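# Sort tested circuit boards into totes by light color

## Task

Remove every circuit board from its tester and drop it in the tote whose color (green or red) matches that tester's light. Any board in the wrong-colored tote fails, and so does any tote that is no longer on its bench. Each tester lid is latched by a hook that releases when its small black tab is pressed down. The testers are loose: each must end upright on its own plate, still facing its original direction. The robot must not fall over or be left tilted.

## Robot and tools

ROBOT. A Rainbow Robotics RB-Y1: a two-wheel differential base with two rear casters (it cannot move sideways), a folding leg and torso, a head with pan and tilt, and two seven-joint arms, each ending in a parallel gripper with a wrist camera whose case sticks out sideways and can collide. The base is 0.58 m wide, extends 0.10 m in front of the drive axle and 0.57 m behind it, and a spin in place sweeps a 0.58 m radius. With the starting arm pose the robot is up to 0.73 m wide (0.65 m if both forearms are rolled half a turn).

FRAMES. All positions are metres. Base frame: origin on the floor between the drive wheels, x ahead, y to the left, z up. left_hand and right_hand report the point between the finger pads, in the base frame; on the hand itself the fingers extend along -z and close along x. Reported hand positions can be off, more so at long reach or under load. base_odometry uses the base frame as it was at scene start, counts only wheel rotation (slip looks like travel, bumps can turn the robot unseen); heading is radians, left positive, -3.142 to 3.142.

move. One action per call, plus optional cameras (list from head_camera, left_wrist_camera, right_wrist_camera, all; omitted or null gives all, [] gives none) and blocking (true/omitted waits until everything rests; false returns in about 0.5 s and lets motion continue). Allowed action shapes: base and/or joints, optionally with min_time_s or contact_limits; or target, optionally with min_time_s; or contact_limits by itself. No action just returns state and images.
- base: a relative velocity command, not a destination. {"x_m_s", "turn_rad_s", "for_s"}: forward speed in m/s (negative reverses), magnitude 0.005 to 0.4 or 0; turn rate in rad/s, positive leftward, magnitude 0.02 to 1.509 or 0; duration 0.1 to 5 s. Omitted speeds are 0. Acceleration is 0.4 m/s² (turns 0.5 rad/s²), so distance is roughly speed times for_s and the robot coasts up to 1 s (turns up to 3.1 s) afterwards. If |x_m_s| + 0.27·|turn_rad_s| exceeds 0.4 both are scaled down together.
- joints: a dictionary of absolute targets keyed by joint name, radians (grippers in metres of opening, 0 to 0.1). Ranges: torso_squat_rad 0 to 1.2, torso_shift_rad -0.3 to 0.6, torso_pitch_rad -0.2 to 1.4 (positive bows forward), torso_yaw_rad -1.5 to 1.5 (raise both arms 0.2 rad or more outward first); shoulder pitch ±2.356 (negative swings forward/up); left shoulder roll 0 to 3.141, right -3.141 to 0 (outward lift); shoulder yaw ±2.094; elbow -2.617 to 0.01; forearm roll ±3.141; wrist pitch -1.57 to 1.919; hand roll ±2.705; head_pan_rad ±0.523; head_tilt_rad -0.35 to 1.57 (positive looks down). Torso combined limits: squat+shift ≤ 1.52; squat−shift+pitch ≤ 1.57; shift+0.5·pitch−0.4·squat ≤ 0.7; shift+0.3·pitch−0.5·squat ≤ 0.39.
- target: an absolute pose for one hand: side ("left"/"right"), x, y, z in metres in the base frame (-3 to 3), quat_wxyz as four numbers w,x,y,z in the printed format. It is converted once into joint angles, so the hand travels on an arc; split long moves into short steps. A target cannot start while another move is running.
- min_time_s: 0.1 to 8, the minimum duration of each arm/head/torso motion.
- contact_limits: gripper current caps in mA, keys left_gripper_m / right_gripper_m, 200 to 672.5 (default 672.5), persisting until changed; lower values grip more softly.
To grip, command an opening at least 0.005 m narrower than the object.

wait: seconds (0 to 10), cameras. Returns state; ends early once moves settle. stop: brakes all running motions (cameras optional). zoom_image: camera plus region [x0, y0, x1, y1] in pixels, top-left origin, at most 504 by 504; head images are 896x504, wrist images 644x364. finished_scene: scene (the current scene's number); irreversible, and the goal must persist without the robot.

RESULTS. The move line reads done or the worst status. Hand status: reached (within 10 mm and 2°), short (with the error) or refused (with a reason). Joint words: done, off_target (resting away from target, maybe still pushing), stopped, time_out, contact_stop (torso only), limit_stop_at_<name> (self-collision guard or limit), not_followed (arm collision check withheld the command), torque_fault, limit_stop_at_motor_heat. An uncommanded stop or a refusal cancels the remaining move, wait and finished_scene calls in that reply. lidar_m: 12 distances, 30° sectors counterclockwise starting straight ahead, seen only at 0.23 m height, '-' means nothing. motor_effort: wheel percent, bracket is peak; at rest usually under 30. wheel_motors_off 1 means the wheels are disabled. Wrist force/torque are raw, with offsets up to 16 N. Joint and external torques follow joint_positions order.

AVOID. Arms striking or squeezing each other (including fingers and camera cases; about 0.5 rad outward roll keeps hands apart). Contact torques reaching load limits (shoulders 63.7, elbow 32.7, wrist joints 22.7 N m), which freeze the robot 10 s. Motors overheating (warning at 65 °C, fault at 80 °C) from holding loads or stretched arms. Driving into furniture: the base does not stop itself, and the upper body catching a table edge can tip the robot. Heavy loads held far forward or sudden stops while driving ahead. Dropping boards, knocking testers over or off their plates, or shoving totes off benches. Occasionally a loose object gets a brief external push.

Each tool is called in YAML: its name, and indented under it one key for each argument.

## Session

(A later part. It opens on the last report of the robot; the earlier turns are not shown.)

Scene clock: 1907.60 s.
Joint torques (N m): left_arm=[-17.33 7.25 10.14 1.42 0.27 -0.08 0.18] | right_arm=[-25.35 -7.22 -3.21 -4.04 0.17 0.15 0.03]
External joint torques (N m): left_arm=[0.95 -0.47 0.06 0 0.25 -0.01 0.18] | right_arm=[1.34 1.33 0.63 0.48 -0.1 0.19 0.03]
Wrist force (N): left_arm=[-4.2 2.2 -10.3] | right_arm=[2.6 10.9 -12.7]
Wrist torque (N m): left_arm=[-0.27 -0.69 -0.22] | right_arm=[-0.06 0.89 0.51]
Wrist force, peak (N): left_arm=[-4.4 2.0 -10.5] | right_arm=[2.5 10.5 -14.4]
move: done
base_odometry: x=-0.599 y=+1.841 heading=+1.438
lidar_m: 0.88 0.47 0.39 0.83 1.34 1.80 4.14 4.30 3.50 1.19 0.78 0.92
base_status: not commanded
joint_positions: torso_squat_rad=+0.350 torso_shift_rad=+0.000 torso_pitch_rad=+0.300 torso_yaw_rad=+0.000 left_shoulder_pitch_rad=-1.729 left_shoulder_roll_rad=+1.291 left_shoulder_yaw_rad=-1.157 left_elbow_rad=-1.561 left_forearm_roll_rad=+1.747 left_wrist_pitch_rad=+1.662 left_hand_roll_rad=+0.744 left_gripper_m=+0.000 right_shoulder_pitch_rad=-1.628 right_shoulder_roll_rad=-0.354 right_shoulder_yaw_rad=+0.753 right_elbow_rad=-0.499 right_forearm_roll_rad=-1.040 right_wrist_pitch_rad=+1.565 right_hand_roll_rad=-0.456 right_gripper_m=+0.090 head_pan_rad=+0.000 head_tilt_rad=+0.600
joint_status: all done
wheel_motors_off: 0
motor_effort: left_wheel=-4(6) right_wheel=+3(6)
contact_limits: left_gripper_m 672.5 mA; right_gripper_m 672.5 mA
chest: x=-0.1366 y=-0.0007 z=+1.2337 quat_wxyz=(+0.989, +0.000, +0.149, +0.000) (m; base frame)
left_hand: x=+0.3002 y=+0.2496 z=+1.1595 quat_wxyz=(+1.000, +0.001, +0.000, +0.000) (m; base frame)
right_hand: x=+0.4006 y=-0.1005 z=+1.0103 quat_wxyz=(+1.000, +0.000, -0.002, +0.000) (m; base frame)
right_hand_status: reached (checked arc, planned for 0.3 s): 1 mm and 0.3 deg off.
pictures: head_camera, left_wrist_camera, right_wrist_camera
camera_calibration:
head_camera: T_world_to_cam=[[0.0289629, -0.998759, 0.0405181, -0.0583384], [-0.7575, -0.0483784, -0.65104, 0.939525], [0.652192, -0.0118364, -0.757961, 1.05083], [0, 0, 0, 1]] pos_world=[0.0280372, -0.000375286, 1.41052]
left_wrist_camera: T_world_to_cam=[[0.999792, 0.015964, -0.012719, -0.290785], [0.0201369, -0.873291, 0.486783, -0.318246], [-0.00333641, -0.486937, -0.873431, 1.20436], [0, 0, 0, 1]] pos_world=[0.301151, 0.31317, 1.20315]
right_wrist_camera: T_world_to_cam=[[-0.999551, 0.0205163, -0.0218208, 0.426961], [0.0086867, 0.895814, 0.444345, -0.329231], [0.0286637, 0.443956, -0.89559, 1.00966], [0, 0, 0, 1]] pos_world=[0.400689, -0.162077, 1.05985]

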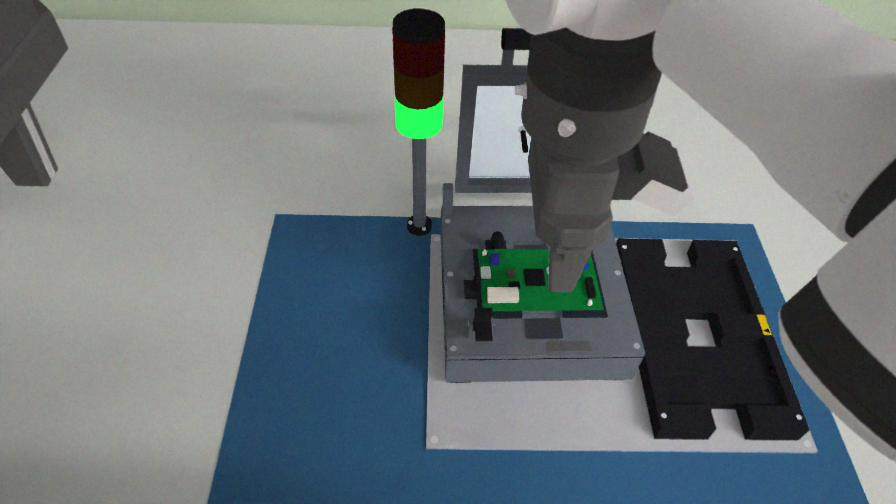

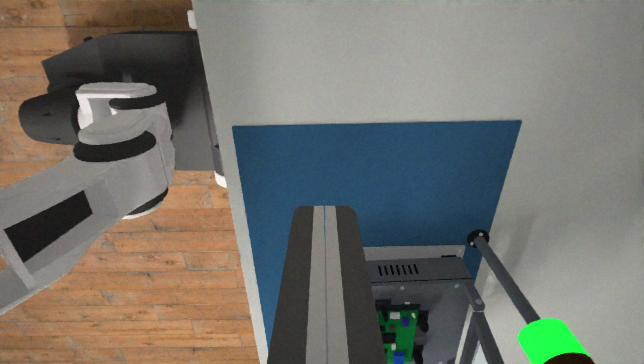

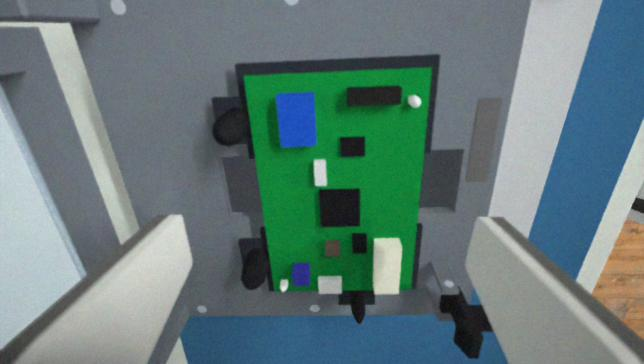

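move:
  target: {"side":"right","x":0.396,"y":-0.105,"z":0.978,"quat_wxyz":[1,0,0,0]}

zoom_image:
  camera: "right_wrist_camera"
  region: [80, 60, 584, 364]

Scene clock: 1916.37 s.
Joint torques (N m): left_arm=[-17.13 7.22 10.31 1.55 0.27 -0.1 0.23] | right_arm=[-24.52 -7.07 -3.19 -3.81 0.18 -0.16 0.24]
External joint torques (N m): left_arm=[1.16 -0.5 0.24 0.13 0.25 -0.03 0.23] | right_arm=[1.88 1.22 0.55 0.7 -0.08 -0.12 0.24]
Wrist force (N): left_arm=[-4.2 2.3 -10.3] | right_arm=[2.3 11.2 -13.0]
Wrist torque (N m): left_arm=[-0.27 -0.70 -0.20] | right_arm=[-0.09 0.86 0.51]
Wrist force, peak (N): left_arm=[-4.2 2.2 -10.6] | right_arm=[1.6 10.9 -14.7]
move: done
base_odometry: x=-0.599 y=+1.840 heading=+1.438
lidar_m: 0.88 0.47 0.40 0.84 1.34 1.80 4.15 4.30 3.49 1.19 0.78 0.92
base_status: not commanded
joint_positions: torso_squat_rad=+0.350 torso_shift_rad=+0.000 torso_pitch_rad=+0.300 torso_yaw_rad=+0.000 left_shoulder_pitch_rad=-1.729 left_shoulder_roll_rad=+1.291 left_shoulder_yaw_rad=-1.157 left_elbow_rad=-1.561 left_forearm_roll_rad=+1.747 left_wrist_pitch_rad=+1.662 left_hand_roll_rad=+0.744 left_gripper_m=+0.000 right_shoulder_pitch_rad=-1.571 right_shoulder_roll_rad=-0.341 right_shoulder_yaw_rad=+0.764 right_elbow_rad=-0.490 right_forearm_roll_rad=-1.028 right_wrist_pitch_rad=+1.506 right_hand_roll_rad=-0.445 right_gripper_m=+0.090 head_pan_rad=+0.000 head_tilt_rad=+0.600
joint_status: all done
wheel_motors_off: 0
motor_effort: left_wheel=-3(5) right_wheel=+4(6)
contact_limits: left_gripper_m 672.5 mA; right_gripper_m 672.5 mA
chest: x=-0.1366 y=-0.0007 z=+1.2337 quat_wxyz=(+0.989, +0.000, +0.149, +0.000) (m; base frame)
left_hand: x=+0.3002 y=+0.2496 z=+1.1595 quat_wxyz=(+1.000, +0.001, +0.000, +0.000) (m; base frame)
right_hand: x=+0.3959 y=-0.1052 z=+0.9782 quat_wxyz=(+1.000, +0.000, -0.001, +0.000) (m; base frame)
right_hand_status: reached (checked arc, planned for 0.3 s): 0 mm and 0.1 deg off.
pictures: head_camera, left_wrist_camera, right_wrist_camera
camera_calibration:
head_camera: T_world_to_cam=[[0.0289629, -0.998759, 0.0405181, -0.0583384], [-0.7575, -0.0483784, -0.65104, 0.939525], [0.652192, -0.0118364, -0.757961, 1.05083], [0, 0, 0, 1]] pos_world=[0.0280372, -0.000375286, 1.41052]
left_wrist_camera: T_world_to_cam=[[0.999794, 0.0158762, -0.0126713, -0.290816], [0.0200369, -0.873293, 0.486783, -0.318217], [-0.00333744, -0.486937, -0.873431, 1.20436], [0, 0, 0, 1]] pos_world=[0.301152, 0.31317, 1.20315]
right_wrist_camera: T_world_to_cam=[[-0.999611, 0.0205215, -0.018913, 0.41888], [0.00998428, 0.89582, 0.444306, -0.31119], [0.0260604, 0.443944, -0.895676, 0.984248], [0, 0, 0, 1]] pos_world=[0.396174, -0.166777, 1.02775]

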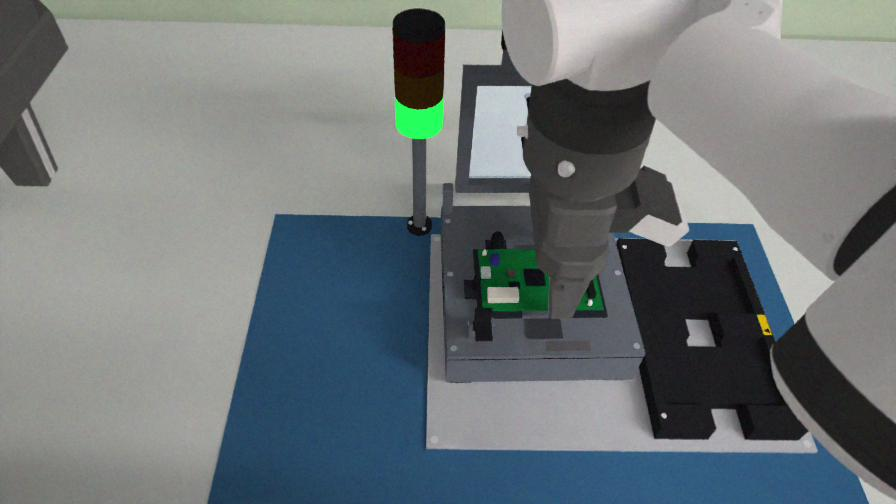

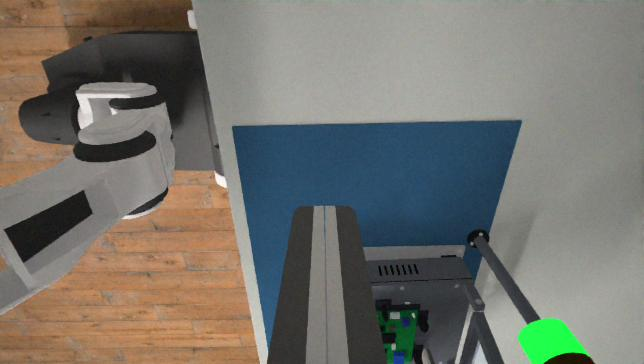

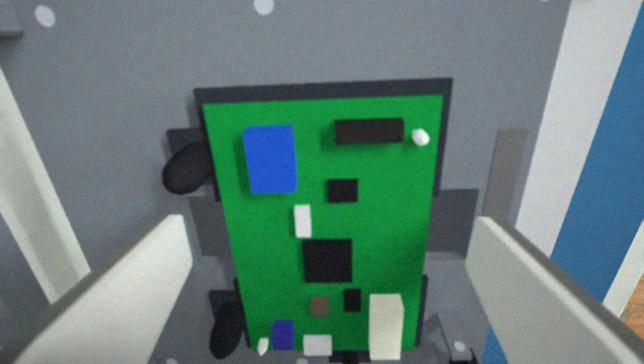

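Scaled by 1.000.

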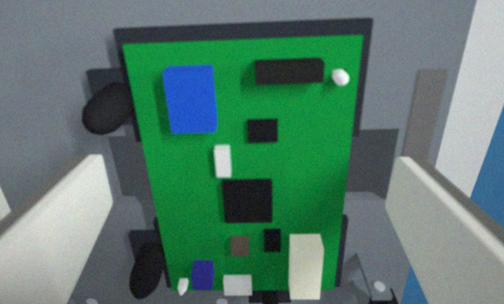

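move:
  target: {"side":"right","x":0.395,"y":-0.106,"z":0.96,"quat_wxyz":[1,0,0,0]}
  cameras: ["right_wrist_camera"]

move:
  target: {"side":"right","x":0.395,"y":-0.106,"z":0.947,"quat_wxyz":[1,0,0,0]}
  cameras: ["right_wrist_camera"]

Scene clock: 1922.77 s.
Joint torques (N m): left_arm=[-17.23 7.24 10.11 1.61 0.28 -0.1 0.17] | right_arm=[-23.68 -6.95 -2.45 -3.32 0.06 -0.09 0.21]
External joint torques (N m): left_arm=[1.06 -0.49 0.03 0.19 0.26 -0.04 0.17] | right_arm=[2.62 1.2 0.67 1.12 -0.2 -0.05 0.21]
Wrist force (N): left_arm=[-4.2 2.0 -10.2] | right_arm=[2.2 10.7 -13.0]
Wrist torque (N m): left_arm=[-0.25 -0.69 -0.21] | right_arm=[-0.02 0.86 0.51]
Wrist force, peak (N): left_arm=[-4.1 2.2 -10.6] | right_arm=[1.9 11.0 -13.6]
move: done
base_odometry: x=-0.599 y=+1.840 heading=+1.438
lidar_m: 0.88 0.47 0.40 0.84 1.33 1.80 4.14 4.30 3.49 1.19 0.79 0.93
base_status: not commanded
joint_positions: torso_squat_rad=+0.350 torso_shift_rad=+0.000 torso_pitch_rad=+0.300 torso_yaw_rad=+0.000 left_shoulder_pitch_rad=-1.729 left_shoulder_roll_rad=+1.291 left_shoulder_yaw_rad=-1.157 left_elbow_rad=-1.561 left_forearm_roll_rad=+1.747 left_wrist_pitch_rad=+1.662 left_hand_roll_rad=+0.744 left_gripper_m=+0.000 right_shoulder_pitch_rad=-1.567 right_shoulder_roll_rad=-0.306 right_shoulder_yaw_rad=+0.769 right_elbow_rad=-0.410 right_forearm_roll_rad=-1.023 right_wrist_pitch_rad=+1.451 right_hand_roll_rad=-0.408 right_gripper_m=+0.090 head_pan_rad=+0.000 head_tilt_rad=+0.600
joint_status: all done
wheel_motors_off: 0
motor_effort: left_wheel=-2(4) right_wheel=+6(7)
contact_limits: left_gripper_m 672.5 mA; right_gripper_m 672.5 mA
chest: x=-0.1366 y=-0.0007 z=+1.2337 quat_wxyz=(+0.989, +0.000, +0.149, +0.000) (m; base frame)
left_hand: x=+0.3002 y=+0.2496 z=+1.1595 quat_wxyz=(+1.000, +0.001, +0.000, +0.000) (m; base frame)
right_hand: x=+0.3950 y=-0.1061 z=+0.9603 quat_wxyz=(+1.000, +0.000, -0.002, +0.000) (m; base frame)
right_hand_status: reached (checked arc, planned for 0.3 s): 0 mm and 0.2 deg off.
pictures: right_wrist_camera
camera_calibration:
right_wrist_camera: T_world_to_cam=[[-0.999592, 0.0203908, -0.0199806, 0.418615], [0.0093833, 0.895668, 0.444624, -0.302532], [0.0269622, 0.444255, -0.895494, 0.968154], [0, 0, 0, 1]] pos_world=[0.395179, -0.167675, 1.00985]

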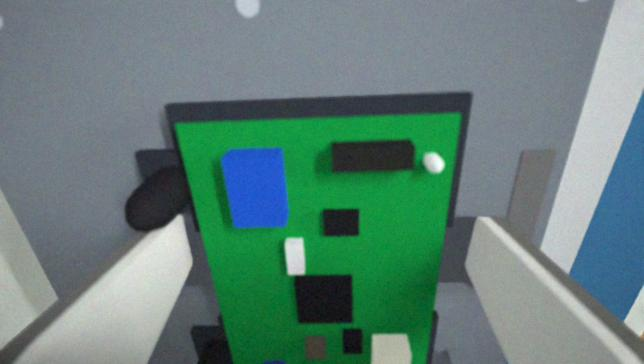

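Scene clock: 1923.80 s.
Joint torques (N m): left_arm=[-17.31 7.07 10.05 1.51 0.35 -0.06 0.15] | right_arm=[-6.86 -3.68 0.47 0.32 1.29 -5.63 -0.23]
External joint torques (N m): left_arm=[0.98 -0.63 -0.02 0.08 0.33 0 0.15] | right_arm=[19.44 4.42 2.76 4.66 1.02 -5.57 -0.24]
Wrist force (N): left_arm=[-4.1 2.1 -10.4] | right_arm=[-8.8 9.0 39.4]
Wrist torque (N m): left_arm=[-0.25 -0.68 -0.20] | right_arm=[-0.45 3.89 0.54]
Wrist force, peak (N): left_arm=[-4.4 2.2 -10.6] | right_arm=[-11.2 11.6 45.8]
move: done
base_odometry: x=-0.599 y=+1.840 heading=+1.438
lidar_m: 0.88 0.47 0.39 0.83 1.33 1.80 4.15 4.30 3.50 1.19 0.78 0.92
base_status: not commanded
joint_positions: torso_squat_rad=+0.350 torso_shift_rad=-0.001 torso_pitch_rad=+0.298 torso_yaw_rad=+0.000 left_shoulder_pitch_rad=-1.729 left_shoulder_roll_rad=+1.291 left_shoulder_yaw_rad=-1.157 left_elbow_rad=-1.561 left_forearm_roll_rad=+1.747 left_wrist_pitch_rad=+1.662 left_hand_roll_rad=+0.744 left_gripper_m=+0.000 right_shoulder_pitch_rad=-1.585 right_shoulder_roll_rad=-0.263 right_shoulder_yaw_rad=+0.768 right_elbow_rad=-0.303 right_forearm_roll_rad=-1.022 right_wrist_pitch_rad=+1.395 right_hand_roll_rad=-0.361 right_gripper_m=+0.090 head_pan_rad=+0.000 head_tilt_rad=+0.600
joint_status: all done
wheel_motors_off: 0
motor_effort: left_wheel=-1(3) right_wheel=+5(7)
contact_limits: left_gripper_m 672.5 mA; right_gripper_m 672.5 mA
chest: x=-0.1376 y=-0.0006 z=+1.2338 quat_wxyz=(+0.989, +0.000, +0.148, +0.000) (m; base frame)
left_hand: x=+0.2993 y=+0.2497 z=+1.1604 quat_wxyz=(+1.000, +0.001, -0.001, +0.000) (m; base frame)
right_hand: x=+0.3955 y=-0.1053 z=+0.9508 quat_wxyz=(+1.000, +0.001, -0.006, +0.001) (m; base frame)
right_hand_status: reached (checked arc, planned for 0.4 s): 4 mm and 0.7 deg off.
pictures: right_wrist_camera
camera_calibration:
right_wrist_camera: T_world_to_cam=[[-0.999377, 0.019128, -0.0296557, 0.427939], [0.00389783, 0.895047, 0.445955, -0.298079], [0.0350734, 0.445561, -0.894564, 0.955371], [0, 0, 0, 1]] pos_world=[0.395327, -0.167067, 1.00026]

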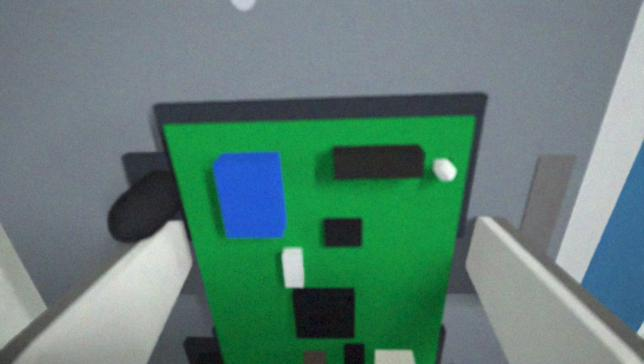

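move:
  target: {"side":"right","x":0.397,"y":-0.116,"z":0.962,"quat_wxyz":[1,0,0,0]}
  cameras: ["right_wrist_camera"]

move:
  target: {"side":"right","x":0.397,"y":-0.116,"z":0.948,"quat_wxyz":[1,0,0,0]}
  cameras: ["right_wrist_camera"]

Scene clock: 1932.10 s.
Joint torques (N m): left_arm=[-17.05 7.39 9.99 1.51 0.26 -0.03 0.14] | right_arm=[-22.32 -9.18 -1.21 -3.07 0.09 -0.19 -0.3]
External joint torques (N m): left_arm=[1.23 -0.34 -0.08 0.09 0.24 0.03 0.14] | right_arm=[4.11 -0.83 1.09 1.27 -0.17 -0.15 -0.3]
Wrist force (N): left_arm=[-4.0 2.0 -10.2] | right_arm=[2.5 11.2 -11.3]
Wrist torque (N m): left_arm=[-0.25 -0.66 -0.21] | right_arm=[-0.06 0.76 0.54]
Wrist force, peak (N): left_arm=[-3.8 2.4 -11.0] | right_arm=[-8.9 10.6 40.4]
move: done
base_odometry: x=-0.599 y=+1.841 heading=+1.438
lidar_m: 0.87 0.47 0.39 0.83 1.34 1.81 4.14 4.30 3.49 1.20 0.78 0.92
base_status: not commanded
joint_positions: torso_squat_rad=+0.350 torso_shift_rad=+0.000 torso_pitch_rad=+0.300 torso_yaw_rad=+0.000 left_shoulder_pitch_rad=-1.729 left_shoulder_roll_rad=+1.291 left_shoulder_yaw_rad=-1.157 left_elbow_rad=-1.561 left_forearm_roll_rad=+1.747 left_wrist_pitch_rad=+1.662 left_hand_roll_rad=+0.744 left_gripper_m=+0.000 right_shoulder_pitch_rad=-1.600 right_shoulder_roll_rad=-0.288 right_shoulder_yaw_rad=+0.760 right_elbow_rad=-0.303 right_forearm_roll_rad=-1.031 right_wrist_pitch_rad=+1.428 right_hand_roll_rad=-0.340 right_gripper_m=+0.090 head_pan_rad=+0.000 head_tilt_rad=+0.600
joint_status: all done
wheel_motors_off: 0
motor_effort: left_wheel=-2(6) right_wheel=+3(6)
contact_limits: left_gripper_m 672.5 mA; right_gripper_m 672.5 mA
chest: x=-0.1367 y=-0.0007 z=+1.2337 quat_wxyz=(+0.989, +0.000, +0.149, +0.000) (m; base frame)
left_hand: x=+0.3002 y=+0.2496 z=+1.1596 quat_wxyz=(+1.000, +0.001, +0.000, +0.000) (m; base frame)
right_hand: x=+0.3979 y=-0.1154 z=+0.9610 quat_wxyz=(+1.000, +0.001, +0.001, +0.000) (m; base frame)
right_hand_status: reached (checked arc, planned for 0.2 s): 1 mm and 0.1 deg off.
pictures: right_wrist_camera
camera_calibration:
right_wrist_camera: T_world_to_cam=[[-0.999687, 0.0196905, -0.0154079, 0.417286], [0.0107769, 0.895423, 0.445086, -0.295476], [0.0225605, 0.44478, -0.895355, 0.974485], [0, 0, 0, 1]] pos_world=[0.398355, -0.177072, 1.01045]

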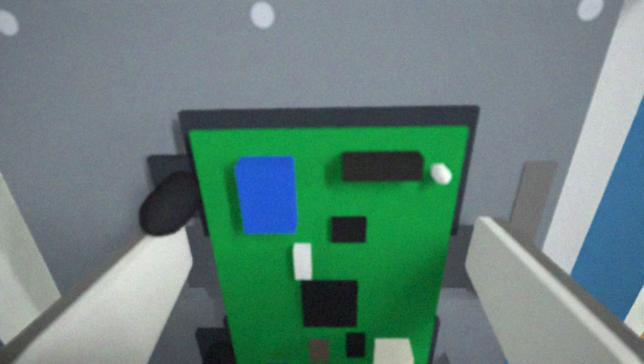

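Scene clock: 1932.67 s.
Joint torques (N m): left_arm=[-17.17 7.06 10.03 1.45 0.32 -0.05 0.2] | right_arm=[-4.04 -0.61 -0.57 0.8 -1.28 -0.79 0.14]
External joint torques (N m): left_arm=[1.11 -0.64 -0.05 0.02 0.3 0.02 0.2] | right_arm=[22.32 7.68 1.59 5.1 -1.49 -0.74 0.14]
Wrist force (N): left_arm=[-4.0 2.0 -10.3] | right_arm=[-7.6 6.0 36.9]
Wrist torque (N m): left_arm=[-0.25 -0.66 -0.21] | right_arm=[-0.59 -1.36 0.19]
Wrist force, peak (N): left_arm=[-4.0 2.2 -10.7] | right_arm=[-11.6 7.5 40.9]
move: done
base_odometry: x=-0.599 y=+1.840 heading=+1.438
lidar_m: 0.88 0.47 0.40 0.84 1.34 1.80 4.15 4.31 3.49 1.19 0.78 0.93
base_status: not commanded
joint_positions: torso_squat_rad=+0.350 torso_shift_rad=-0.001 torso_pitch_rad=+0.298 torso_yaw_rad=+0.000 left_shoulder_pitch_rad=-1.729 left_shoulder_roll_rad=+1.291 left_shoulder_yaw_rad=-1.157 left_elbow_rad=-1.561 left_forearm_roll_rad=+1.747 left_wrist_pitch_rad=+1.662 left_hand_roll_rad=+0.744 left_gripper_m=+0.000 right_shoulder_pitch_rad=-1.589 right_shoulder_roll_rad=-0.277 right_shoulder_yaw_rad=+0.763 right_elbow_rad=-0.285 right_forearm_roll_rad=-1.026 right_wrist_pitch_rad=+1.395 right_hand_roll_rad=-0.332 right_gripper_m=+0.090 head_pan_rad=+0.000 head_tilt_rad=+0.600
joint_status: all done
wheel_motors_off: 0
motor_effort: left_wheel=-1(3) right_wheel=+6(8)
contact_limits: left_gripper_m 672.5 mA; right_gripper_m 672.5 mA
chest: x=-0.1378 y=-0.0007 z=+1.2338 quat_wxyz=(+0.989, +0.000, +0.148, +0.000) (m; base frame)
left_hand: x=+0.2992 y=+0.2496 z=+1.1606 quat_wxyz=(+1.000, +0.001, -0.001, +0.000) (m; base frame)
right_hand: x=+0.3979 y=-0.1158 z=+0.9528 quat_wxyz=(+1.000, +0.000, -0.006, +0.000) (m; base frame)
right_hand_status: reached (checked arc, planned for 0.2 s): 5 mm and 0.7 deg off.
pictures: right_wrist_camera
camera_calibration:
right_wrist_camera: T_world_to_cam=[[-0.999402, 0.0193597, -0.0286506, 0.429635], [0.00459603, 0.895594, 0.444848, -0.288737], [0.0342714, 0.444451, -0.895148, 0.962418], [0, 0, 0, 1]] pos_world=[0.397722, -0.177474, 1.00226]

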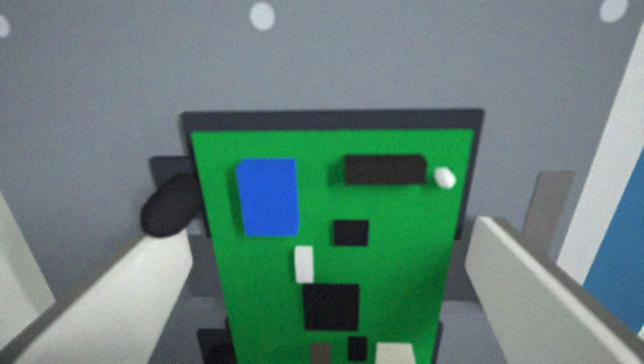

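move:
  target: {"side":"right","x":0.397,"y":-0.124,"z":0.963,"quat_wxyz":[1,0,0,0]}
  cameras: []

move:
  target: {"side":"right","x":0.397,"y":-0.124,"z":0.949,"quat_wxyz":[1,0,0,0]}
  cameras: ["right_wrist_camera","head_camera"]

zoom_image:
  camera: "head_camera"
  region: [430, 180, 650, 390]

Scene clock: 1945.00 s.
Joint torques (N m): left_arm=[-17.46 7.46 10.12 1.43 0.26 -0.04 0.12] | right_arm=[-19.73 -8.08 -1.37 -1.82 0.12 1.63 -0.06]
External joint torques (N m): left_arm=[0.82 -0.26 0.05 0.02 0.24 0.02 0.12] | right_arm=[6.73 0.39 0.87 2.49 -0.14 1.66 -0.06]
Wrist force (N): left_arm=[-4.0 1.8 -10.3] | right_arm=[8.0 14.4 -10.7]
Wrist torque (N m): left_arm=[-0.22 -0.68 -0.20] | right_arm=[0.00 0.65 0.74]
Wrist force, peak (N): left_arm=[-4.0 2.3 -10.7] | right_arm=[-9.4 7.4 38.5]
move: done
base_odometry: x=-0.599 y=+1.841 heading=+1.438
lidar_m: 0.88 0.47 0.40 0.84 1.34 1.80 4.14 4.30 3.50 1.18 0.78 0.93
base_status: not commanded
joint_positions: torso_squat_rad=+0.350 torso_shift_rad=+0.000 torso_pitch_rad=+0.300 torso_yaw_rad=+0.000 left_shoulder_pitch_rad=-1.729 left_shoulder_roll_rad=+1.291 left_shoulder_yaw_rad=-1.157 left_elbow_rad=-1.561 left_forearm_roll_rad=+1.747 left_wrist_pitch_rad=+1.662 left_hand_roll_rad=+0.744 left_gripper_m=+0.000 right_shoulder_pitch_rad=-1.600 right_shoulder_roll_rad=-0.300 right_shoulder_yaw_rad=+0.758 right_elbow_rad=-0.295 right_forearm_roll_rad=-1.034 right_wrist_pitch_rad=+1.433 right_hand_roll_rad=-0.321 right_gripper_m=+0.090 head_pan_rad=+0.000 head_tilt_rad=+0.600
joint_status: all done
wheel_motors_off: 0
motor_effort: left_wheel=-3(4) right_wheel=+2(7)
contact_limits: left_gripper_m 672.5 mA; right_gripper_m 672.5 mA
chest: x=-0.1366 y=-0.0007 z=+1.2337 quat_wxyz=(+0.989, +0.000, +0.149, +0.000) (m; base frame)
left_hand: x=+0.3002 y=+0.2497 z=+1.1596 quat_wxyz=(+1.000, +0.001, +0.000, +0.000) (m; base frame)
right_hand: x=+0.3986 y=-0.1232 z=+0.9622 quat_wxyz=(+1.000, +0.000, +0.003, +0.000) (m; base frame)
right_hand_status: reached (checked arc, planned for 0.2 s): 2 mm and 0.4 deg off.
pictures: none
No camera images: "cameras" was empty.

Scene clock: 1945.53 s.
Joint torques (N m): left_arm=[-17.14 7.23 10.17 1.48 0.23 -0.07 0.12] | right_arm=[-3.03 -2.15 -0.34 1.49 -0.71 1.08 -0.11]
External joint torques (N m): left_arm=[1.15 -0.47 0.1 0.05 0.21 0 0.12] | right_arm=[23.34 6.25 2 5.81 -0.97 1.13 -0.11]
Wrist force (N): left_arm=[-4.1 2.3 -10.3] | right_arm=[-2.7 9.9 35.1]
Wrist torque (N m): left_arm=[-0.28 -0.68 -0.21] | right_arm=[-0.26 -1.33 0.46]
Wrist force, peak (N): left_arm=[-4.2 2.1 -10.5] | right_arm=[4.2 10.6 37.3]
move: done
base_odometry: x=-0.599 y=+1.841 heading=+1.438
lidar_m: 0.88 0.47 0.39 0.84 1.34 1.80 4.15 4.31 3.51 1.19 0.78 0.92
base_status: not commanded
joint_positions: torso_squat_rad=+0.350 torso_shift_rad=-0.001 torso_pitch_rad=+0.298 torso_yaw_rad=+0.000 left_shoulder_pitch_rad=-1.729 left_shoulder_roll_rad=+1.291 left_shoulder_yaw_rad=-1.157 left_elbow_rad=-1.561 left_forearm_roll_rad=+1.747 left_wrist_pitch_rad=+1.662 left_hand_roll_rad=+0.744 left_gripper_m=+0.000 right_shoulder_pitch_rad=-1.578 right_shoulder_roll_rad=-0.298 right_shoulder_yaw_rad=+0.762 right_elbow_rad=-0.308 right_forearm_roll_rad=-1.029 right_wrist_pitch_rad=+1.407 right_hand_roll_rad=-0.327 right_gripper_m=+0.090 head_pan_rad=+0.000 head_tilt_rad=+0.600
joint_status: all done
wheel_motors_off: 0
motor_effort: left_wheel=-2(4) right_wheel=+3(4)
contact_limits: left_gripper_m 672.5 mA; right_gripper_m 672.5 mA
chest: x=-0.1376 y=-0.0007 z=+1.2338 quat_wxyz=(+0.989, +0.000, +0.148, +0.000) (m; base frame)
left_hand: x=+0.2994 y=+0.2497 z=+1.1604 quat_wxyz=(+1.000, +0.001, -0.001, +0.000) (m; base frame)
right_hand: x=+0.3984 y=-0.1232 z=+0.9536 quat_wxyz=(+1.000, +0.000, -0.003, +0.001) (m; base frame)
right_hand_status: reached (checked arc, planned for 0.2 s): 5 mm and 0.4 deg off.
pictures: head_camera, right_wrist_camera
camera_calibration:
head_camera: T_world_to_cam=[[0.0289088, -0.998747, 0.0408512, -0.0586826], [-0.756298, -0.0485767, -0.652422, 0.94065], [0.653589, -0.0120349, -0.756754, 1.05031], [0, 0, 0, 1]] pos_world=[0.0266351, -0.000274891, 1.41093]
right_wrist_camera: T_world_to_cam=[[-0.999548, 0.0187843, -0.0234634, 0.425323], [0.00638892, 0.895594, 0.444826, -0.28316], [0.0293694, 0.444475, -0.89531, 0.968514], [0, 0, 0, 1]] pos_world=[0.398495, -0.184873, 1.00306]

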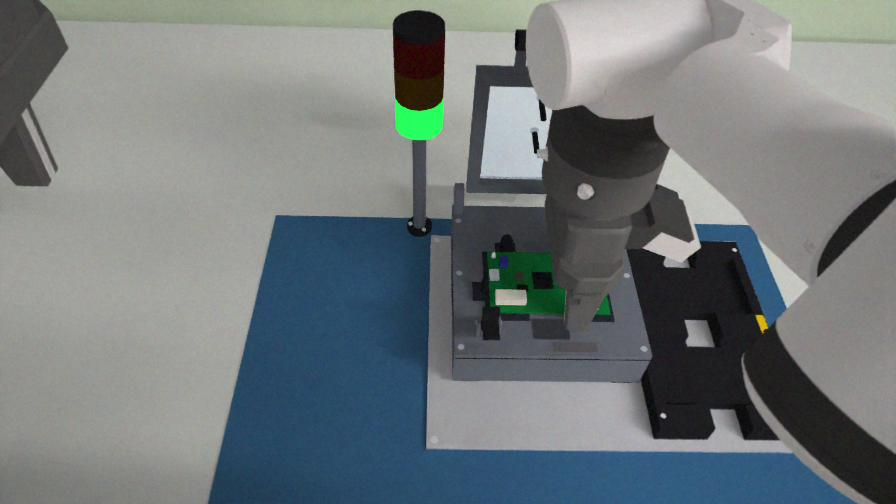

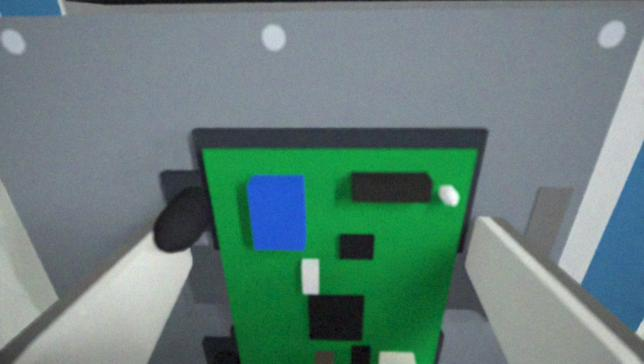

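Scaled by 2.291 from the camera's 896x504 image, which has a finer 1280x720 frame.

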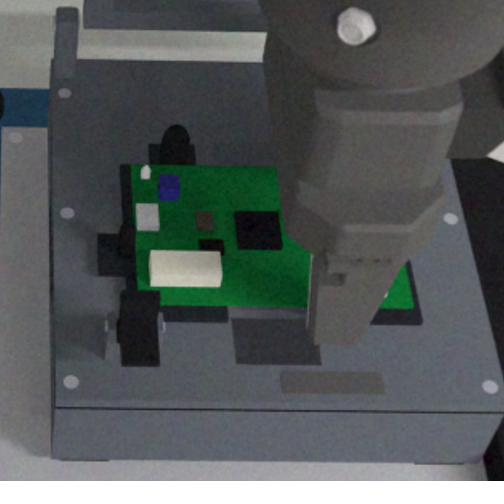

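move:
  target: {"side":"right","x":0.397,"y":-0.124,"z":0.97,"quat_wxyz":[1,0,0,0]}
  cameras: []

move:
  target: {"side":"right","x":0.397,"y":-0.101,"z":0.966,"quat_wxyz":[1,0,0,0]}
  cameras: ["right_wrist_camera","head_camera"]

zoom_image:
  camera: "head_camera"
  region: [430, 180, 650, 390]

Scene clock: 1954.87 s.
Joint torques (N m): left_arm=[-17.16 7.38 10.02 1.51 0.26 -0.07 0.15] | right_arm=[-19.85 -9.73 -2.14 -2.12 0.58 1.52 -0.17]
External joint torques (N m): left_arm=[1.13 -0.34 -0.06 0.09 0.24 -0.01 0.15] | right_arm=[6.6 -1.21 0.86 2.28 0.33 1.54 -0.17]
Wrist force (N): left_arm=[-3.9 2.0 -10.4] | right_arm=[6.6 16.2 -10.5]
Wrist torque (N m): left_arm=[-0.24 -0.66 -0.20] | right_arm=[0.05 0.62 0.78]
Wrist force, peak (N): left_arm=[-3.8 1.7 -10.9] | right_arm=[-2.5 9.5 35.1]
move: done
base_odometry: x=-0.599 y=+1.841 heading=+1.438
lidar_m: 0.87 0.47 0.39 0.84 1.34 1.80 4.15 4.30 3.49 1.19 0.78 0.92
base_status: not commanded
joint_positions: torso_squat_rad=+0.350 torso_shift_rad=+0.000 torso_pitch_rad=+0.300 torso_yaw_rad=+0.000 left_shoulder_pitch_rad=-1.729 left_shoulder_roll_rad=+1.291 left_shoulder_yaw_rad=-1.157 left_elbow_rad=-1.561 left_forearm_roll_rad=+1.747 left_wrist_pitch_rad=+1.662 left_hand_roll_rad=+0.744 left_gripper_m=+0.000 right_shoulder_pitch_rad=-1.579 right_shoulder_roll_rad=-0.336 right_shoulder_yaw_rad=+0.759 right_elbow_rad=-0.392 right_forearm_roll_rad=-1.034 right_wrist_pitch_rad=+1.475 right_hand_roll_rad=-0.364 right_gripper_m=+0.090 head_pan_rad=+0.000 head_tilt_rad=+0.600
joint_status: all done
wheel_motors_off: 0
motor_effort: left_wheel=-1(4) right_wheel=+2(4)
contact_limits: left_gripper_m 672.5 mA; right_gripper_m 672.5 mA
chest: x=-0.1367 y=-0.0007 z=+1.2337 quat_wxyz=(+0.989, +0.000, +0.149, +0.000) (m; base frame)
left_hand: x=+0.3002 y=+0.2497 z=+1.1596 quat_wxyz=(+1.000, +0.001, +0.000, +0.000) (m; base frame)
right_hand: x=+0.3981 y=-0.1233 z=+0.9696 quat_wxyz=(+1.000, +0.000, +0.005, +0.001) (m; base frame)
right_hand_status: reached (checked arc, planned for 0.3 s): 1 mm and 0.5 deg off.
pictures: none
No camera images: "cameras" was empty.

Scene clock: 1956.00 s.
Joint torques (N m): left_arm=[-17.26 7.02 10.23 1.35 0.23 -0.06 0.27] | right_arm=[-24.48 -8.01 -1.85 -3.46 0.24 0.04 -0.12]
External joint torques (N m): left_arm=[1.02 -0.71 0.15 -0.06 0.21 0 0.27] | right_arm=[1.93 0.17 1.06 0.99 -0.02 0.09 -0.12]
Wrist force (N): left_arm=[-3.9 2.3 -10.2] | right_arm=[2.3 10.6 -12.9]
Wrist torque (N m): left_arm=[-0.27 -0.66 -0.20] | right_arm=[-0.01 0.85 0.50]
Wrist force, peak (N): left_arm=[-4.1 2.3 -10.7] | right_arm=[7.2 15.9 -11.8]
move: done
base_odometry: x=-0.599 y=+1.841 heading=+1.438
lidar_m: 0.88 0.47 0.40 0.83 1.34 1.80 4.15 4.30 3.49 1.19 0.78 0.92
base_status: not commanded
joint_positions: torso_squat_rad=+0.350 torso_shift_rad=+0.000 torso_pitch_rad=+0.300 torso_yaw_rad=+0.000 left_shoulder_pitch_rad=-1.729 left_shoulder_roll_rad=+1.291 left_shoulder_yaw_rad=-1.157 left_elbow_rad=-1.561 left_forearm_roll_rad=+1.747 left_wrist_pitch_rad=+1.662 left_hand_roll_rad=+0.744 left_gripper_m=+0.000 right_shoulder_pitch_rad=-1.591 right_shoulder_roll_rad=-0.292 right_shoulder_yaw_rad=+0.765 right_elbow_rad=-0.380 right_forearm_roll_rad=-1.025 right_wrist_pitch_rad=+1.454 right_hand_roll_rad=-0.401 right_gripper_m=+0.090 head_pan_rad=+0.000 head_tilt_rad=+0.600
joint_status: all done
wheel_motors_off: 0
motor_effort: left_wheel=-1(3) right_wheel=+2(4)
contact_limits: left_gripper_m 672.5 mA; right_gripper_m 672.5 mA
chest: x=-0.1367 y=-0.0007 z=+1.2337 quat_wxyz=(+0.989, +0.000, +0.149, +0.000) (m; base frame)
left_hand: x=+0.3002 y=+0.2496 z=+1.1596 quat_wxyz=(+1.000, +0.001, +0.000, +0.000) (m; base frame)
right_hand: x=+0.3963 y=-0.1012 z=+0.9666 quat_wxyz=(+1.000, +0.001, -0.002, +0.000) (m; base frame)
right_hand_status: reached (checked arc, planned for 0.2 s): 1 mm and 0.3 deg off.
pictures: head_camera, right_wrist_camera
camera_calibration:
head_camera: T_world_to_cam=[[0.0289553, -0.998759, 0.0405206, -0.0583389], [-0.757408, -0.0483759, -0.651147, 0.939598], [0.652299, -0.0118365, -0.757869, 1.05076], [0, 0, 0, 1]] pos_world=[0.027937, -0.000375295, 1.41052]
right_wrist_camera: T_world_to_cam=[[-0.999589, 0.0193546, -0.0211522, 0.420965], [0.00788539, 0.894896, 0.446205, -0.310748], [0.0275652, 0.445854, -0.894681, 0.970732], [0, 0, 0, 1]] pos_world=[0.396484, -0.162866, 1.01606]

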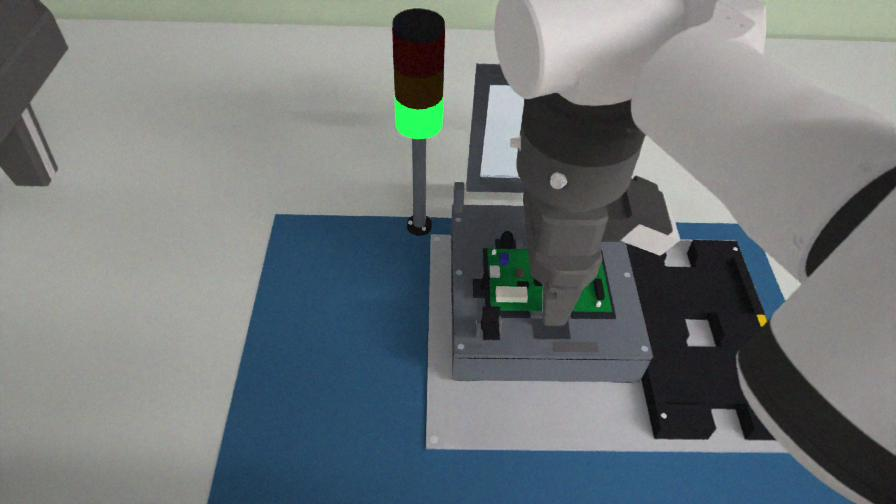

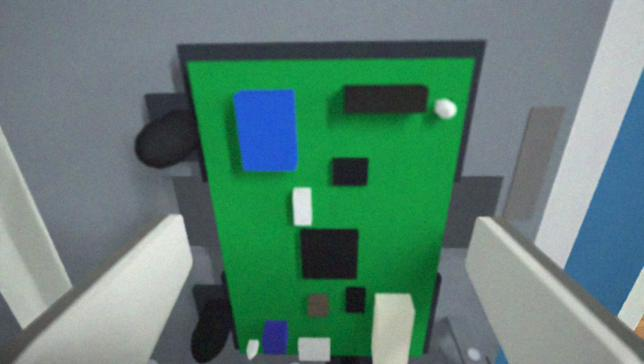

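Scaled by 2.291 from the camera's 896x504 image, which has a finer 1280x720 frame.

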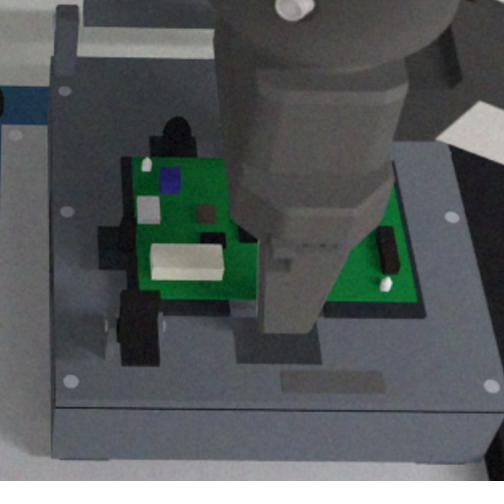

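move:
  target: {"side":"right","x":0.396,"y":-0.097,"z":0.954,"quat_wxyz":[1,0,0,0]}
  cameras: ["right_wrist_camera"]

move:
  target: {"side":"right","x":0.396,"y":-0.097,"z":0.946,"quat_wxyz":[1,0,0,0]}
  cameras: ["right_wrist_camera"]

Scene clock: 1966.30 s.
Joint torques (N m): left_arm=[-17.32 7.14 10.06 1.47 0.3 -0.07 0.18] | right_arm=[-24.62 -6.67 -1.59 -3.45 0.11 -0.14 0.14]
External joint torques (N m): left_arm=[0.96 -0.58 -0.01 0.06 0.28 0 0.18] | right_arm=[1.71 1.37 0.48 0.9 -0.16 -0.08 0.14]
Wrist force (N): left_arm=[-4.2 2.5 -10.4] | right_arm=[2.1 10.8 -13.1]
Wrist torque (N m): left_arm=[-0.29 -0.71 -0.21] | right_arm=[-0.04 0.82 0.52]
Wrist force, peak (N): left_arm=[-4.3 2.0 -10.7] | right_arm=[2.4 11.5 -13.1]
move: done
base_odometry: x=-0.599 y=+1.840 heading=+1.438
lidar_m: 0.88 0.47 0.40 0.83 1.34 1.80 4.15 4.30 3.49 1.19 0.78 0.92
base_status: not commanded
joint_positions: torso_squat_rad=+0.350 torso_shift_rad=+0.000 torso_pitch_rad=+0.300 torso_yaw_rad=+0.000 left_shoulder_pitch_rad=-1.729 left_shoulder_roll_rad=+1.291 left_shoulder_yaw_rad=-1.157 left_elbow_rad=-1.561 left_forearm_roll_rad=+1.747 left_wrist_pitch_rad=+1.662 left_hand_roll_rad=+0.744 left_gripper_m=+0.000 right_shoulder_pitch_rad=-1.608 right_shoulder_roll_rad=-0.242 right_shoulder_yaw_rad=+0.766 right_elbow_rad=-0.273 right_forearm_roll_rad=-1.022 right_wrist_pitch_rad=+1.395 right_hand_roll_rad=-0.363 right_gripper_m=+0.090 head_pan_rad=+0.000 head_tilt_rad=+0.600
joint_status: all done
wheel_motors_off: 0
motor_effort: left_wheel=-2(3) right_wheel=+4(5)
contact_limits: left_gripper_m 672.5 mA; right_gripper_m 672.5 mA
chest: x=-0.1367 y=-0.0007 z=+1.2337 quat_wxyz=(+0.989, +0.000, +0.149, +0.000) (m; base frame)
left_hand: x=+0.3002 y=+0.2496 z=+1.1596 quat_wxyz=(+1.000, +0.001, +0.000, +0.000) (m; base frame)
right_hand: x=+0.3956 y=-0.0972 z=+0.9543 quat_wxyz=(+1.000, +0.001, -0.006, +0.000) (m; base frame)
right_hand_status: reached (checked arc, planned for 0.4 s): 1 mm and 0.7 deg off.
pictures: right_wrist_camera
camera_calibration:
right_wrist_camera: T_world_to_cam=[[-0.999376, 0.0206664, -0.0286593, 0.427226], [0.00569792, 0.894755, 0.446521, -0.308175], [0.0348711, 0.446079, -0.894314, 0.954711], [0, 0, 0, 1]] pos_world=[0.395424, -0.158965, 1.00366]

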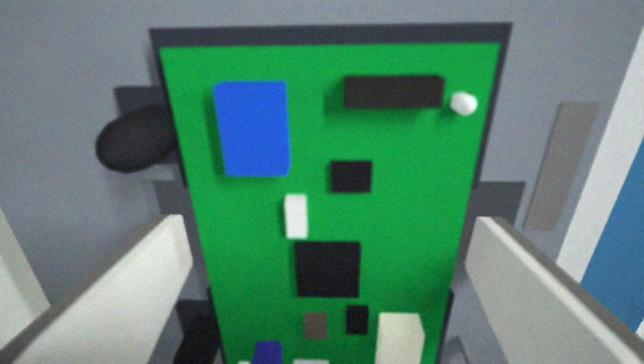

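Scene clock: 1966.83 s.
Joint torques (N m): left_arm=[-17.17 7.35 10.28 1.44 0.24 0 0.25] | right_arm=[-24.24 -6.65 -1.46 -3.35 0.17 -0.17 0.26]
External joint torques (N m): left_arm=[1.11 -0.37 0.2 0.02 0.22 0.06 0.25] | right_arm=[2 1.3 0.55 0.99 -0.09 -0.09 0.26]
Wrist force (N): left_arm=[-3.9 2.3 -10.2] | right_arm=[2.0 10.9 -13.1]
Wrist torque (N m): left_arm=[-0.26 -0.65 -0.20] | right_arm=[-0.04 0.80 0.51]
Wrist force, peak (N): left_arm=[-4.2 2.2 -10.6] | right_arm=[1.9 11.2 -14.1]
move: done
base_odometry: x=-0.599 y=+1.840 heading=+1.438
lidar_m: 0.88 0.47 0.39 0.83 1.34 1.80 4.14 4.30 3.50 1.19 0.79 0.93
base_status: not commanded
joint_positions: torso_squat_rad=+0.350 torso_shift_rad=+0.000 torso_pitch_rad=+0.300 torso_yaw_rad=+0.000 left_shoulder_pitch_rad=-1.729 left_shoulder_roll_rad=+1.291 left_shoulder_yaw_rad=-1.157 left_elbow_rad=-1.561 left_forearm_roll_rad=+1.747 left_wrist_pitch_rad=+1.662 left_hand_roll_rad=+0.744 left_gripper_m=+0.000 right_shoulder_pitch_rad=-1.595 right_shoulder_roll_rad=-0.235 right_shoulder_yaw_rad=+0.768 right_elbow_rad=-0.267 right_forearm_roll_rad=-1.019 right_wrist_pitch_rad=+1.370 right_hand_roll_rad=-0.361 right_gripper_m=+0.090 head_pan_rad=+0.000 head_tilt_rad=+0.600
joint_status: all done
wheel_motors_off: 0
motor_effort: left_wheel=-2(3) right_wheel=+4(5)
contact_limits: left_gripper_m 672.5 mA; right_gripper_m 672.5 mA
chest: x=-0.1366 y=-0.0007 z=+1.2337 quat_wxyz=(+0.989, +0.000, +0.149, +0.000) (m; base frame)
left_hand: x=+0.3002 y=+0.2496 z=+1.1595 quat_wxyz=(+1.000, +0.001, +0.000, +0.000) (m; base frame)
right_hand: x=+0.3957 y=-0.0971 z=+0.9463 quat_wxyz=(+1.000, +0.003, -0.010, +0.000) (m; base frame)
right_hand_status: reached (checked arc, as near as the solve gets, planned for 0.1 s): 0 mm and 1.2 deg off.
pictures: right_wrist_camera
camera_calibration:
right_wrist_camera: T_world_to_cam=[[-0.999104, 0.0205887, -0.0369716, 0.434792], [0.00180974, 0.893655, 0.448752, -0.305431], [0.042279, 0.448283, -0.892891, 0.943489], [0, 0, 0, 1]] pos_world=[0.395066, -0.158953, 0.995571]

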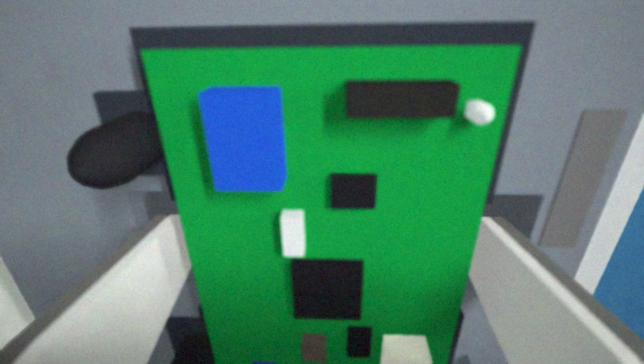

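In the recesses. Close and lift.

move:
  joints: {"right_gripper_m":0.05}
  cameras: ["right_wrist_camera"]

move:
  target: {"side":"right","x":0.396,"y":-0.097,"z":0.96,"quat_wxyz":[1,0.003,-0.006,0]}
  min_time_s: 1
  cameras: ["right_wrist_camera"]

move:
  target: {"side":"right","x":0.396,"y":-0.099,"z":0.985,"quat_wxyz":[1,0.003,-0.006,0]}
  min_time_s: 1

Scene clock: 1974.90 s.
Joint torques (N m): left_arm=[-17.34 7.24 10.08 1.56 0.33 -0.07 0.18] | right_arm=[-23.96 -6.68 -1.22 -3.39 0.13 -0.11 0.17]
External joint torques (N m): left_arm=[0.94 -0.49 0.01 0.15 0.3 0 0.18] | right_arm=[2.28 1.27 0.79 0.94 -0.13 -0.03 0.17]
Wrist force (N): left_arm=[-4.3 2.2 -10.3] | right_arm=[2.0 10.8 -12.6]
Wrist torque (N m): left_arm=[-0.26 -0.71 -0.21] | right_arm=[-0.06 0.81 0.52]
Wrist force, peak (N): left_arm=[-4.1 2.1 -10.7] | right_arm=[2.1 10.7 -13.4]
move: off_target
base_odometry: x=-0.599 y=+1.840 heading=+1.438
lidar_m: 0.88 0.47 0.39 0.84 1.33 1.80 4.15 4.31 3.49 1.19 0.78 0.93
base_status: not commanded
joint_positions: torso_squat_rad=+0.350 torso_shift_rad=+0.000 torso_pitch_rad=+0.300 torso_yaw_rad=+0.000 left_shoulder_pitch_rad=-1.729 left_shoulder_roll_rad=+1.291 left_shoulder_yaw_rad=-1.157 left_elbow_rad=-1.561 left_forearm_roll_rad=+1.747 left_wrist_pitch_rad=+1.662 left_hand_roll_rad=+0.744 left_gripper_m=+0.000 right_shoulder_pitch_rad=-1.595 right_shoulder_roll_rad=-0.235 right_shoulder_yaw_rad=+0.768 right_elbow_rad=-0.267 right_forearm_roll_rad=-1.019 right_wrist_pitch_rad=+1.370 right_hand_roll_rad=-0.361 right_gripper_m=+0.070 head_pan_rad=+0.000 head_tilt_rad=+0.600
joint_status: right_gripper_m off_target (ended at +0.070, target +0.050)
wheel_motors_off: 0
motor_effort: left_wheel=-2(3) right_wheel=+4(6)
contact_limits: left_gripper_m 672.5 mA; right_gripper_m 672.5 mA
chest: x=-0.1366 y=-0.0007 z=+1.2337 quat_wxyz=(+0.989, +0.000, +0.149, +0.000) (m; base frame)
left_hand: x=+0.3002 y=+0.2496 z=+1.1595 quat_wxyz=(+1.000, +0.001, +0.000, +0.000) (m; base frame)
right_hand: x=+0.3957 y=-0.0971 z=+0.9463 quat_wxyz=(+1.000, +0.003, -0.010, +0.000) (m; base frame)
pictures: right_wrist_camera
camera_calibration:
right_wrist_camera: T_world_to_cam=[[-0.999104, 0.0205887, -0.0369716, 0.434792], [0.00180974, 0.893655, 0.448752, -0.305431], [0.042279, 0.448283, -0.892891, 0.943489], [0, 0, 0, 1]] pos_world=[0.395066, -0.158953, 0.995571]

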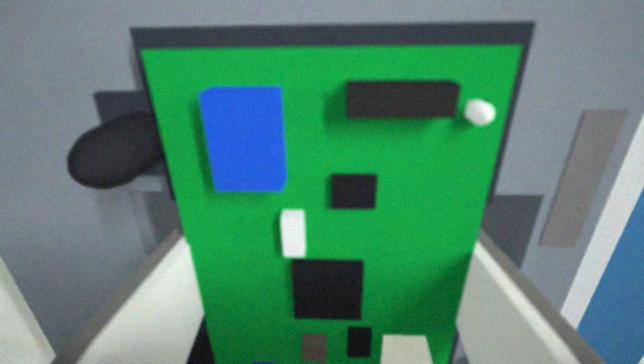

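Scene clock: 1976.23 s.
Joint torques (N m): left_arm=[-17.28 7.14 10.16 1.48 0.24 -0.05 0.16] | right_arm=[-25.72 -9.82 -3.46 -4.27 -0.23 0.23 -0.41]
External joint torques (N m): left_arm=[1.01 -0.59 0.08 0.07 0.22 0.01 0.16] | right_arm=[0.66 -1.71 -1.38 0.1 -0.48 0.28 -0.41]
Wrist force (N): left_arm=[-3.9 2.0 -10.3] | right_arm=[2.1 10.5 -13.2]
Wrist torque (N m): left_arm=[-0.23 -0.65 -0.20] | right_arm=[0.00 0.82 0.52]
Wrist force, peak (N): left_arm=[-4.2 2.1 -10.5] | right_arm=[1.5 10.5 -14.2]
move: done
base_odometry: x=-0.599 y=+1.840 heading=+1.438
lidar_m: 0.88 0.47 0.39 0.83 1.34 1.79 4.14 4.30 3.49 1.20 0.78 0.93
base_status: not commanded
joint_positions: torso_squat_rad=+0.350 torso_shift_rad=+0.000 torso_pitch_rad=+0.300 torso_yaw_rad=+0.000 left_shoulder_pitch_rad=-1.729 left_shoulder_roll_rad=+1.291 left_shoulder_yaw_rad=-1.157 left_elbow_rad=-1.561 left_forearm_roll_rad=+1.747 left_wrist_pitch_rad=+1.662 left_hand_roll_rad=+0.744 left_gripper_m=+0.000 right_shoulder_pitch_rad=-1.617 right_shoulder_roll_rad=-0.245 right_shoulder_yaw_rad=+0.762 right_elbow_rad=-0.274 right_forearm_roll_rad=-1.026 right_wrist_pitch_rad=+1.407 right_hand_roll_rad=-0.361 right_gripper_m=+0.070 head_pan_rad=+0.000 head_tilt_rad=+0.600
joint_status: all done
wheel_motors_off: 0
motor_effort: left_wheel=-1(3) right_wheel=+5(5)
contact_limits: left_gripper_m 672.5 mA; right_gripper_m 672.5 mA
chest: x=-0.1366 y=-0.0007 z=+1.2337 quat_wxyz=(+0.989, +0.000, +0.149, +0.000) (m; base frame)
left_hand: x=+0.3002 y=+0.2496 z=+1.1595 quat_wxyz=(+1.000, +0.001, +0.000, +0.000) (m; base frame)
right_hand: x=+0.3963 y=-0.0968 z=+0.9595 quat_wxyz=(+1.000, +0.003, -0.005, +0.000) (m; base frame)
right_hand_status: reached (checked arc, planned for 1.0 s): 1 mm and 0.2 deg off.
pictures: right_wrist_camera
camera_calibration:
right_wrist_camera: T_world_to_cam=[[-0.999468, 0.0196539, -0.0260187, 0.425461], [0.00589352, 0.893677, 0.448672, -0.313111], [0.0320705, 0.44828, -0.893318, 0.959468], [0, 0, 0, 1]] pos_world=[0.396309, -0.158652, 1.00866]

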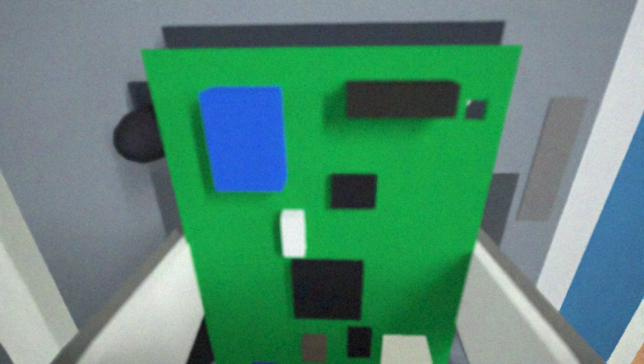

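Scene clock: 1977.57 s.
Joint torques (N m): left_arm=[-17.11 6.91 10.02 1.55 0.28 -0.05 0.11] | right_arm=[-23.09 -9.07 -4.76 -4.38 -0.11 -0.04 -0.24]
External joint torques (N m): left_arm=[1.18 -0.82 -0.06 0.14 0.25 0.01 0.11] | right_arm=[3.36 -0.8 -1 0.17 -0.36 0 -0.24]
Wrist force (N): left_arm=[-4.1 2.0 -10.4] | right_arm=[2.4 10.5 -13.3]
Wrist torque (N m): left_arm=[-0.24 -0.67 -0.20] | right_arm=[-0.01 0.87 0.50]
Wrist force, peak (N): left_arm=[-4.3 2.2 -10.4] | right_arm=[2.3 10.9 -13.9]
move: done
base_odometry: x=-0.599 y=+1.840 heading=+1.438
lidar_m: 0.88 0.46 0.39 0.83 1.33 1.79 4.15 4.30 3.49 1.19 0.78 0.93
base_status: not commanded
joint_positions: torso_squat_rad=+0.350 torso_shift_rad=+0.000 torso_pitch_rad=+0.300 torso_yaw_rad=+0.000 left_shoulder_pitch_rad=-1.729 left_shoulder_roll_rad=+1.291 left_shoulder_yaw_rad=-1.157 left_elbow_rad=-1.561 left_forearm_roll_rad=+1.747 left_wrist_pitch_rad=+1.662 left_hand_roll_rad=+0.744 left_gripper_m=+0.000 right_shoulder_pitch_rad=-1.586 right_shoulder_roll_rad=-0.334 right_shoulder_yaw_rad=+0.760 right_elbow_rad=-0.491 right_forearm_roll_rad=-1.029 right_wrist_pitch_rad=+1.519 right_hand_roll_rad=-0.454 right_gripper_m=+0.070 head_pan_rad=+0.000 head_tilt_rad=+0.600
joint_status: all done
wheel_motors_off: 0
motor_effort: left_wheel=-2(3) right_wheel=+4(5)
contact_limits: left_gripper_m 672.5 mA; right_gripper_m 672.5 mA
chest: x=-0.1366 y=-0.0007 z=+1.2337 quat_wxyz=(+0.989, +0.000, +0.149, +0.000) (m; base frame)
left_hand: x=+0.3002 y=+0.2496 z=+1.1595 quat_wxyz=(+1.000, +0.001, +0.000, +0.000) (m; base frame)
right_hand: x=+0.3960 y=-0.0989 z=+0.9852 quat_wxyz=(+1.000, +0.002, -0.001, +0.000) (m; base frame)
right_hand_status: reached (checked arc, planned for 1.0 s): 0 mm and 0.6 deg off.
pictures: head_camera, left_wrist_camera, right_wrist_camera
camera_calibration:
head_camera: T_world_to_cam=[[0.028958, -0.998759, 0.0405184, -0.0583359], [-0.757458, -0.0483756, -0.651089, 0.939517], [0.652241, -0.0118367, -0.757919, 1.05083], [0, 0, 0, 1]] pos_world=[0.0279371, -0.000375296, 1.41052]
left_wrist_camera: T_world_to_cam=[[0.999794, 0.0158775, -0.0126699, -0.290718], [0.020037, -0.873336, 0.486707, -0.318109], [-0.0033374, -0.48686, -0.873474, 1.20439], [0, 0, 0, 1]] pos_world=[0.301052, 0.313171, 1.20315]
right_wrist_camera: T_world_to_cam=[[-0.999629, 0.0194571, -0.01908, 0.418992], [0.00888197, 0.894546, 0.446888, -0.322132], [0.0257631, 0.446553, -0.894386, 0.986828], [0, 0, 0, 1]] pos_world=[0.396274, -0.160662, 1.03456]

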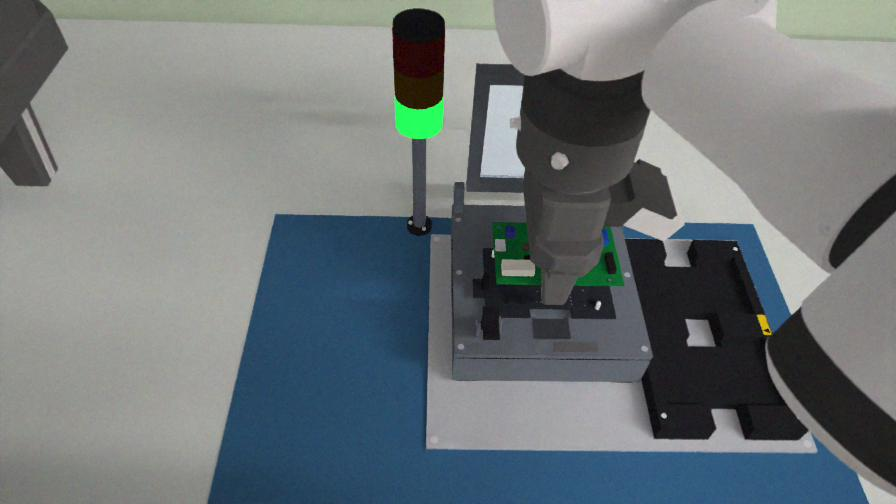

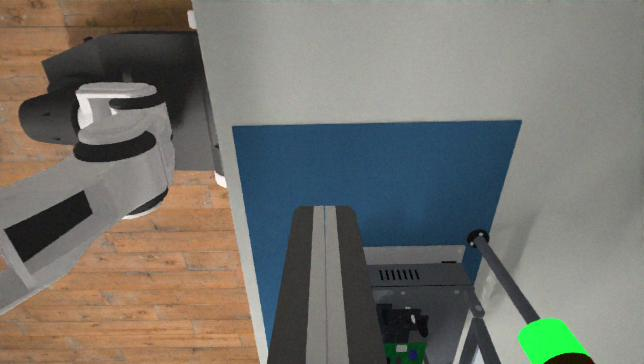

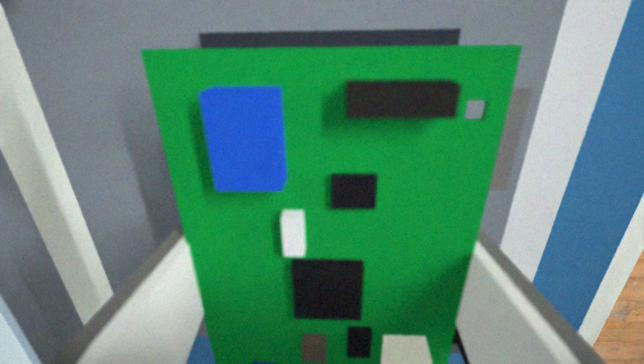

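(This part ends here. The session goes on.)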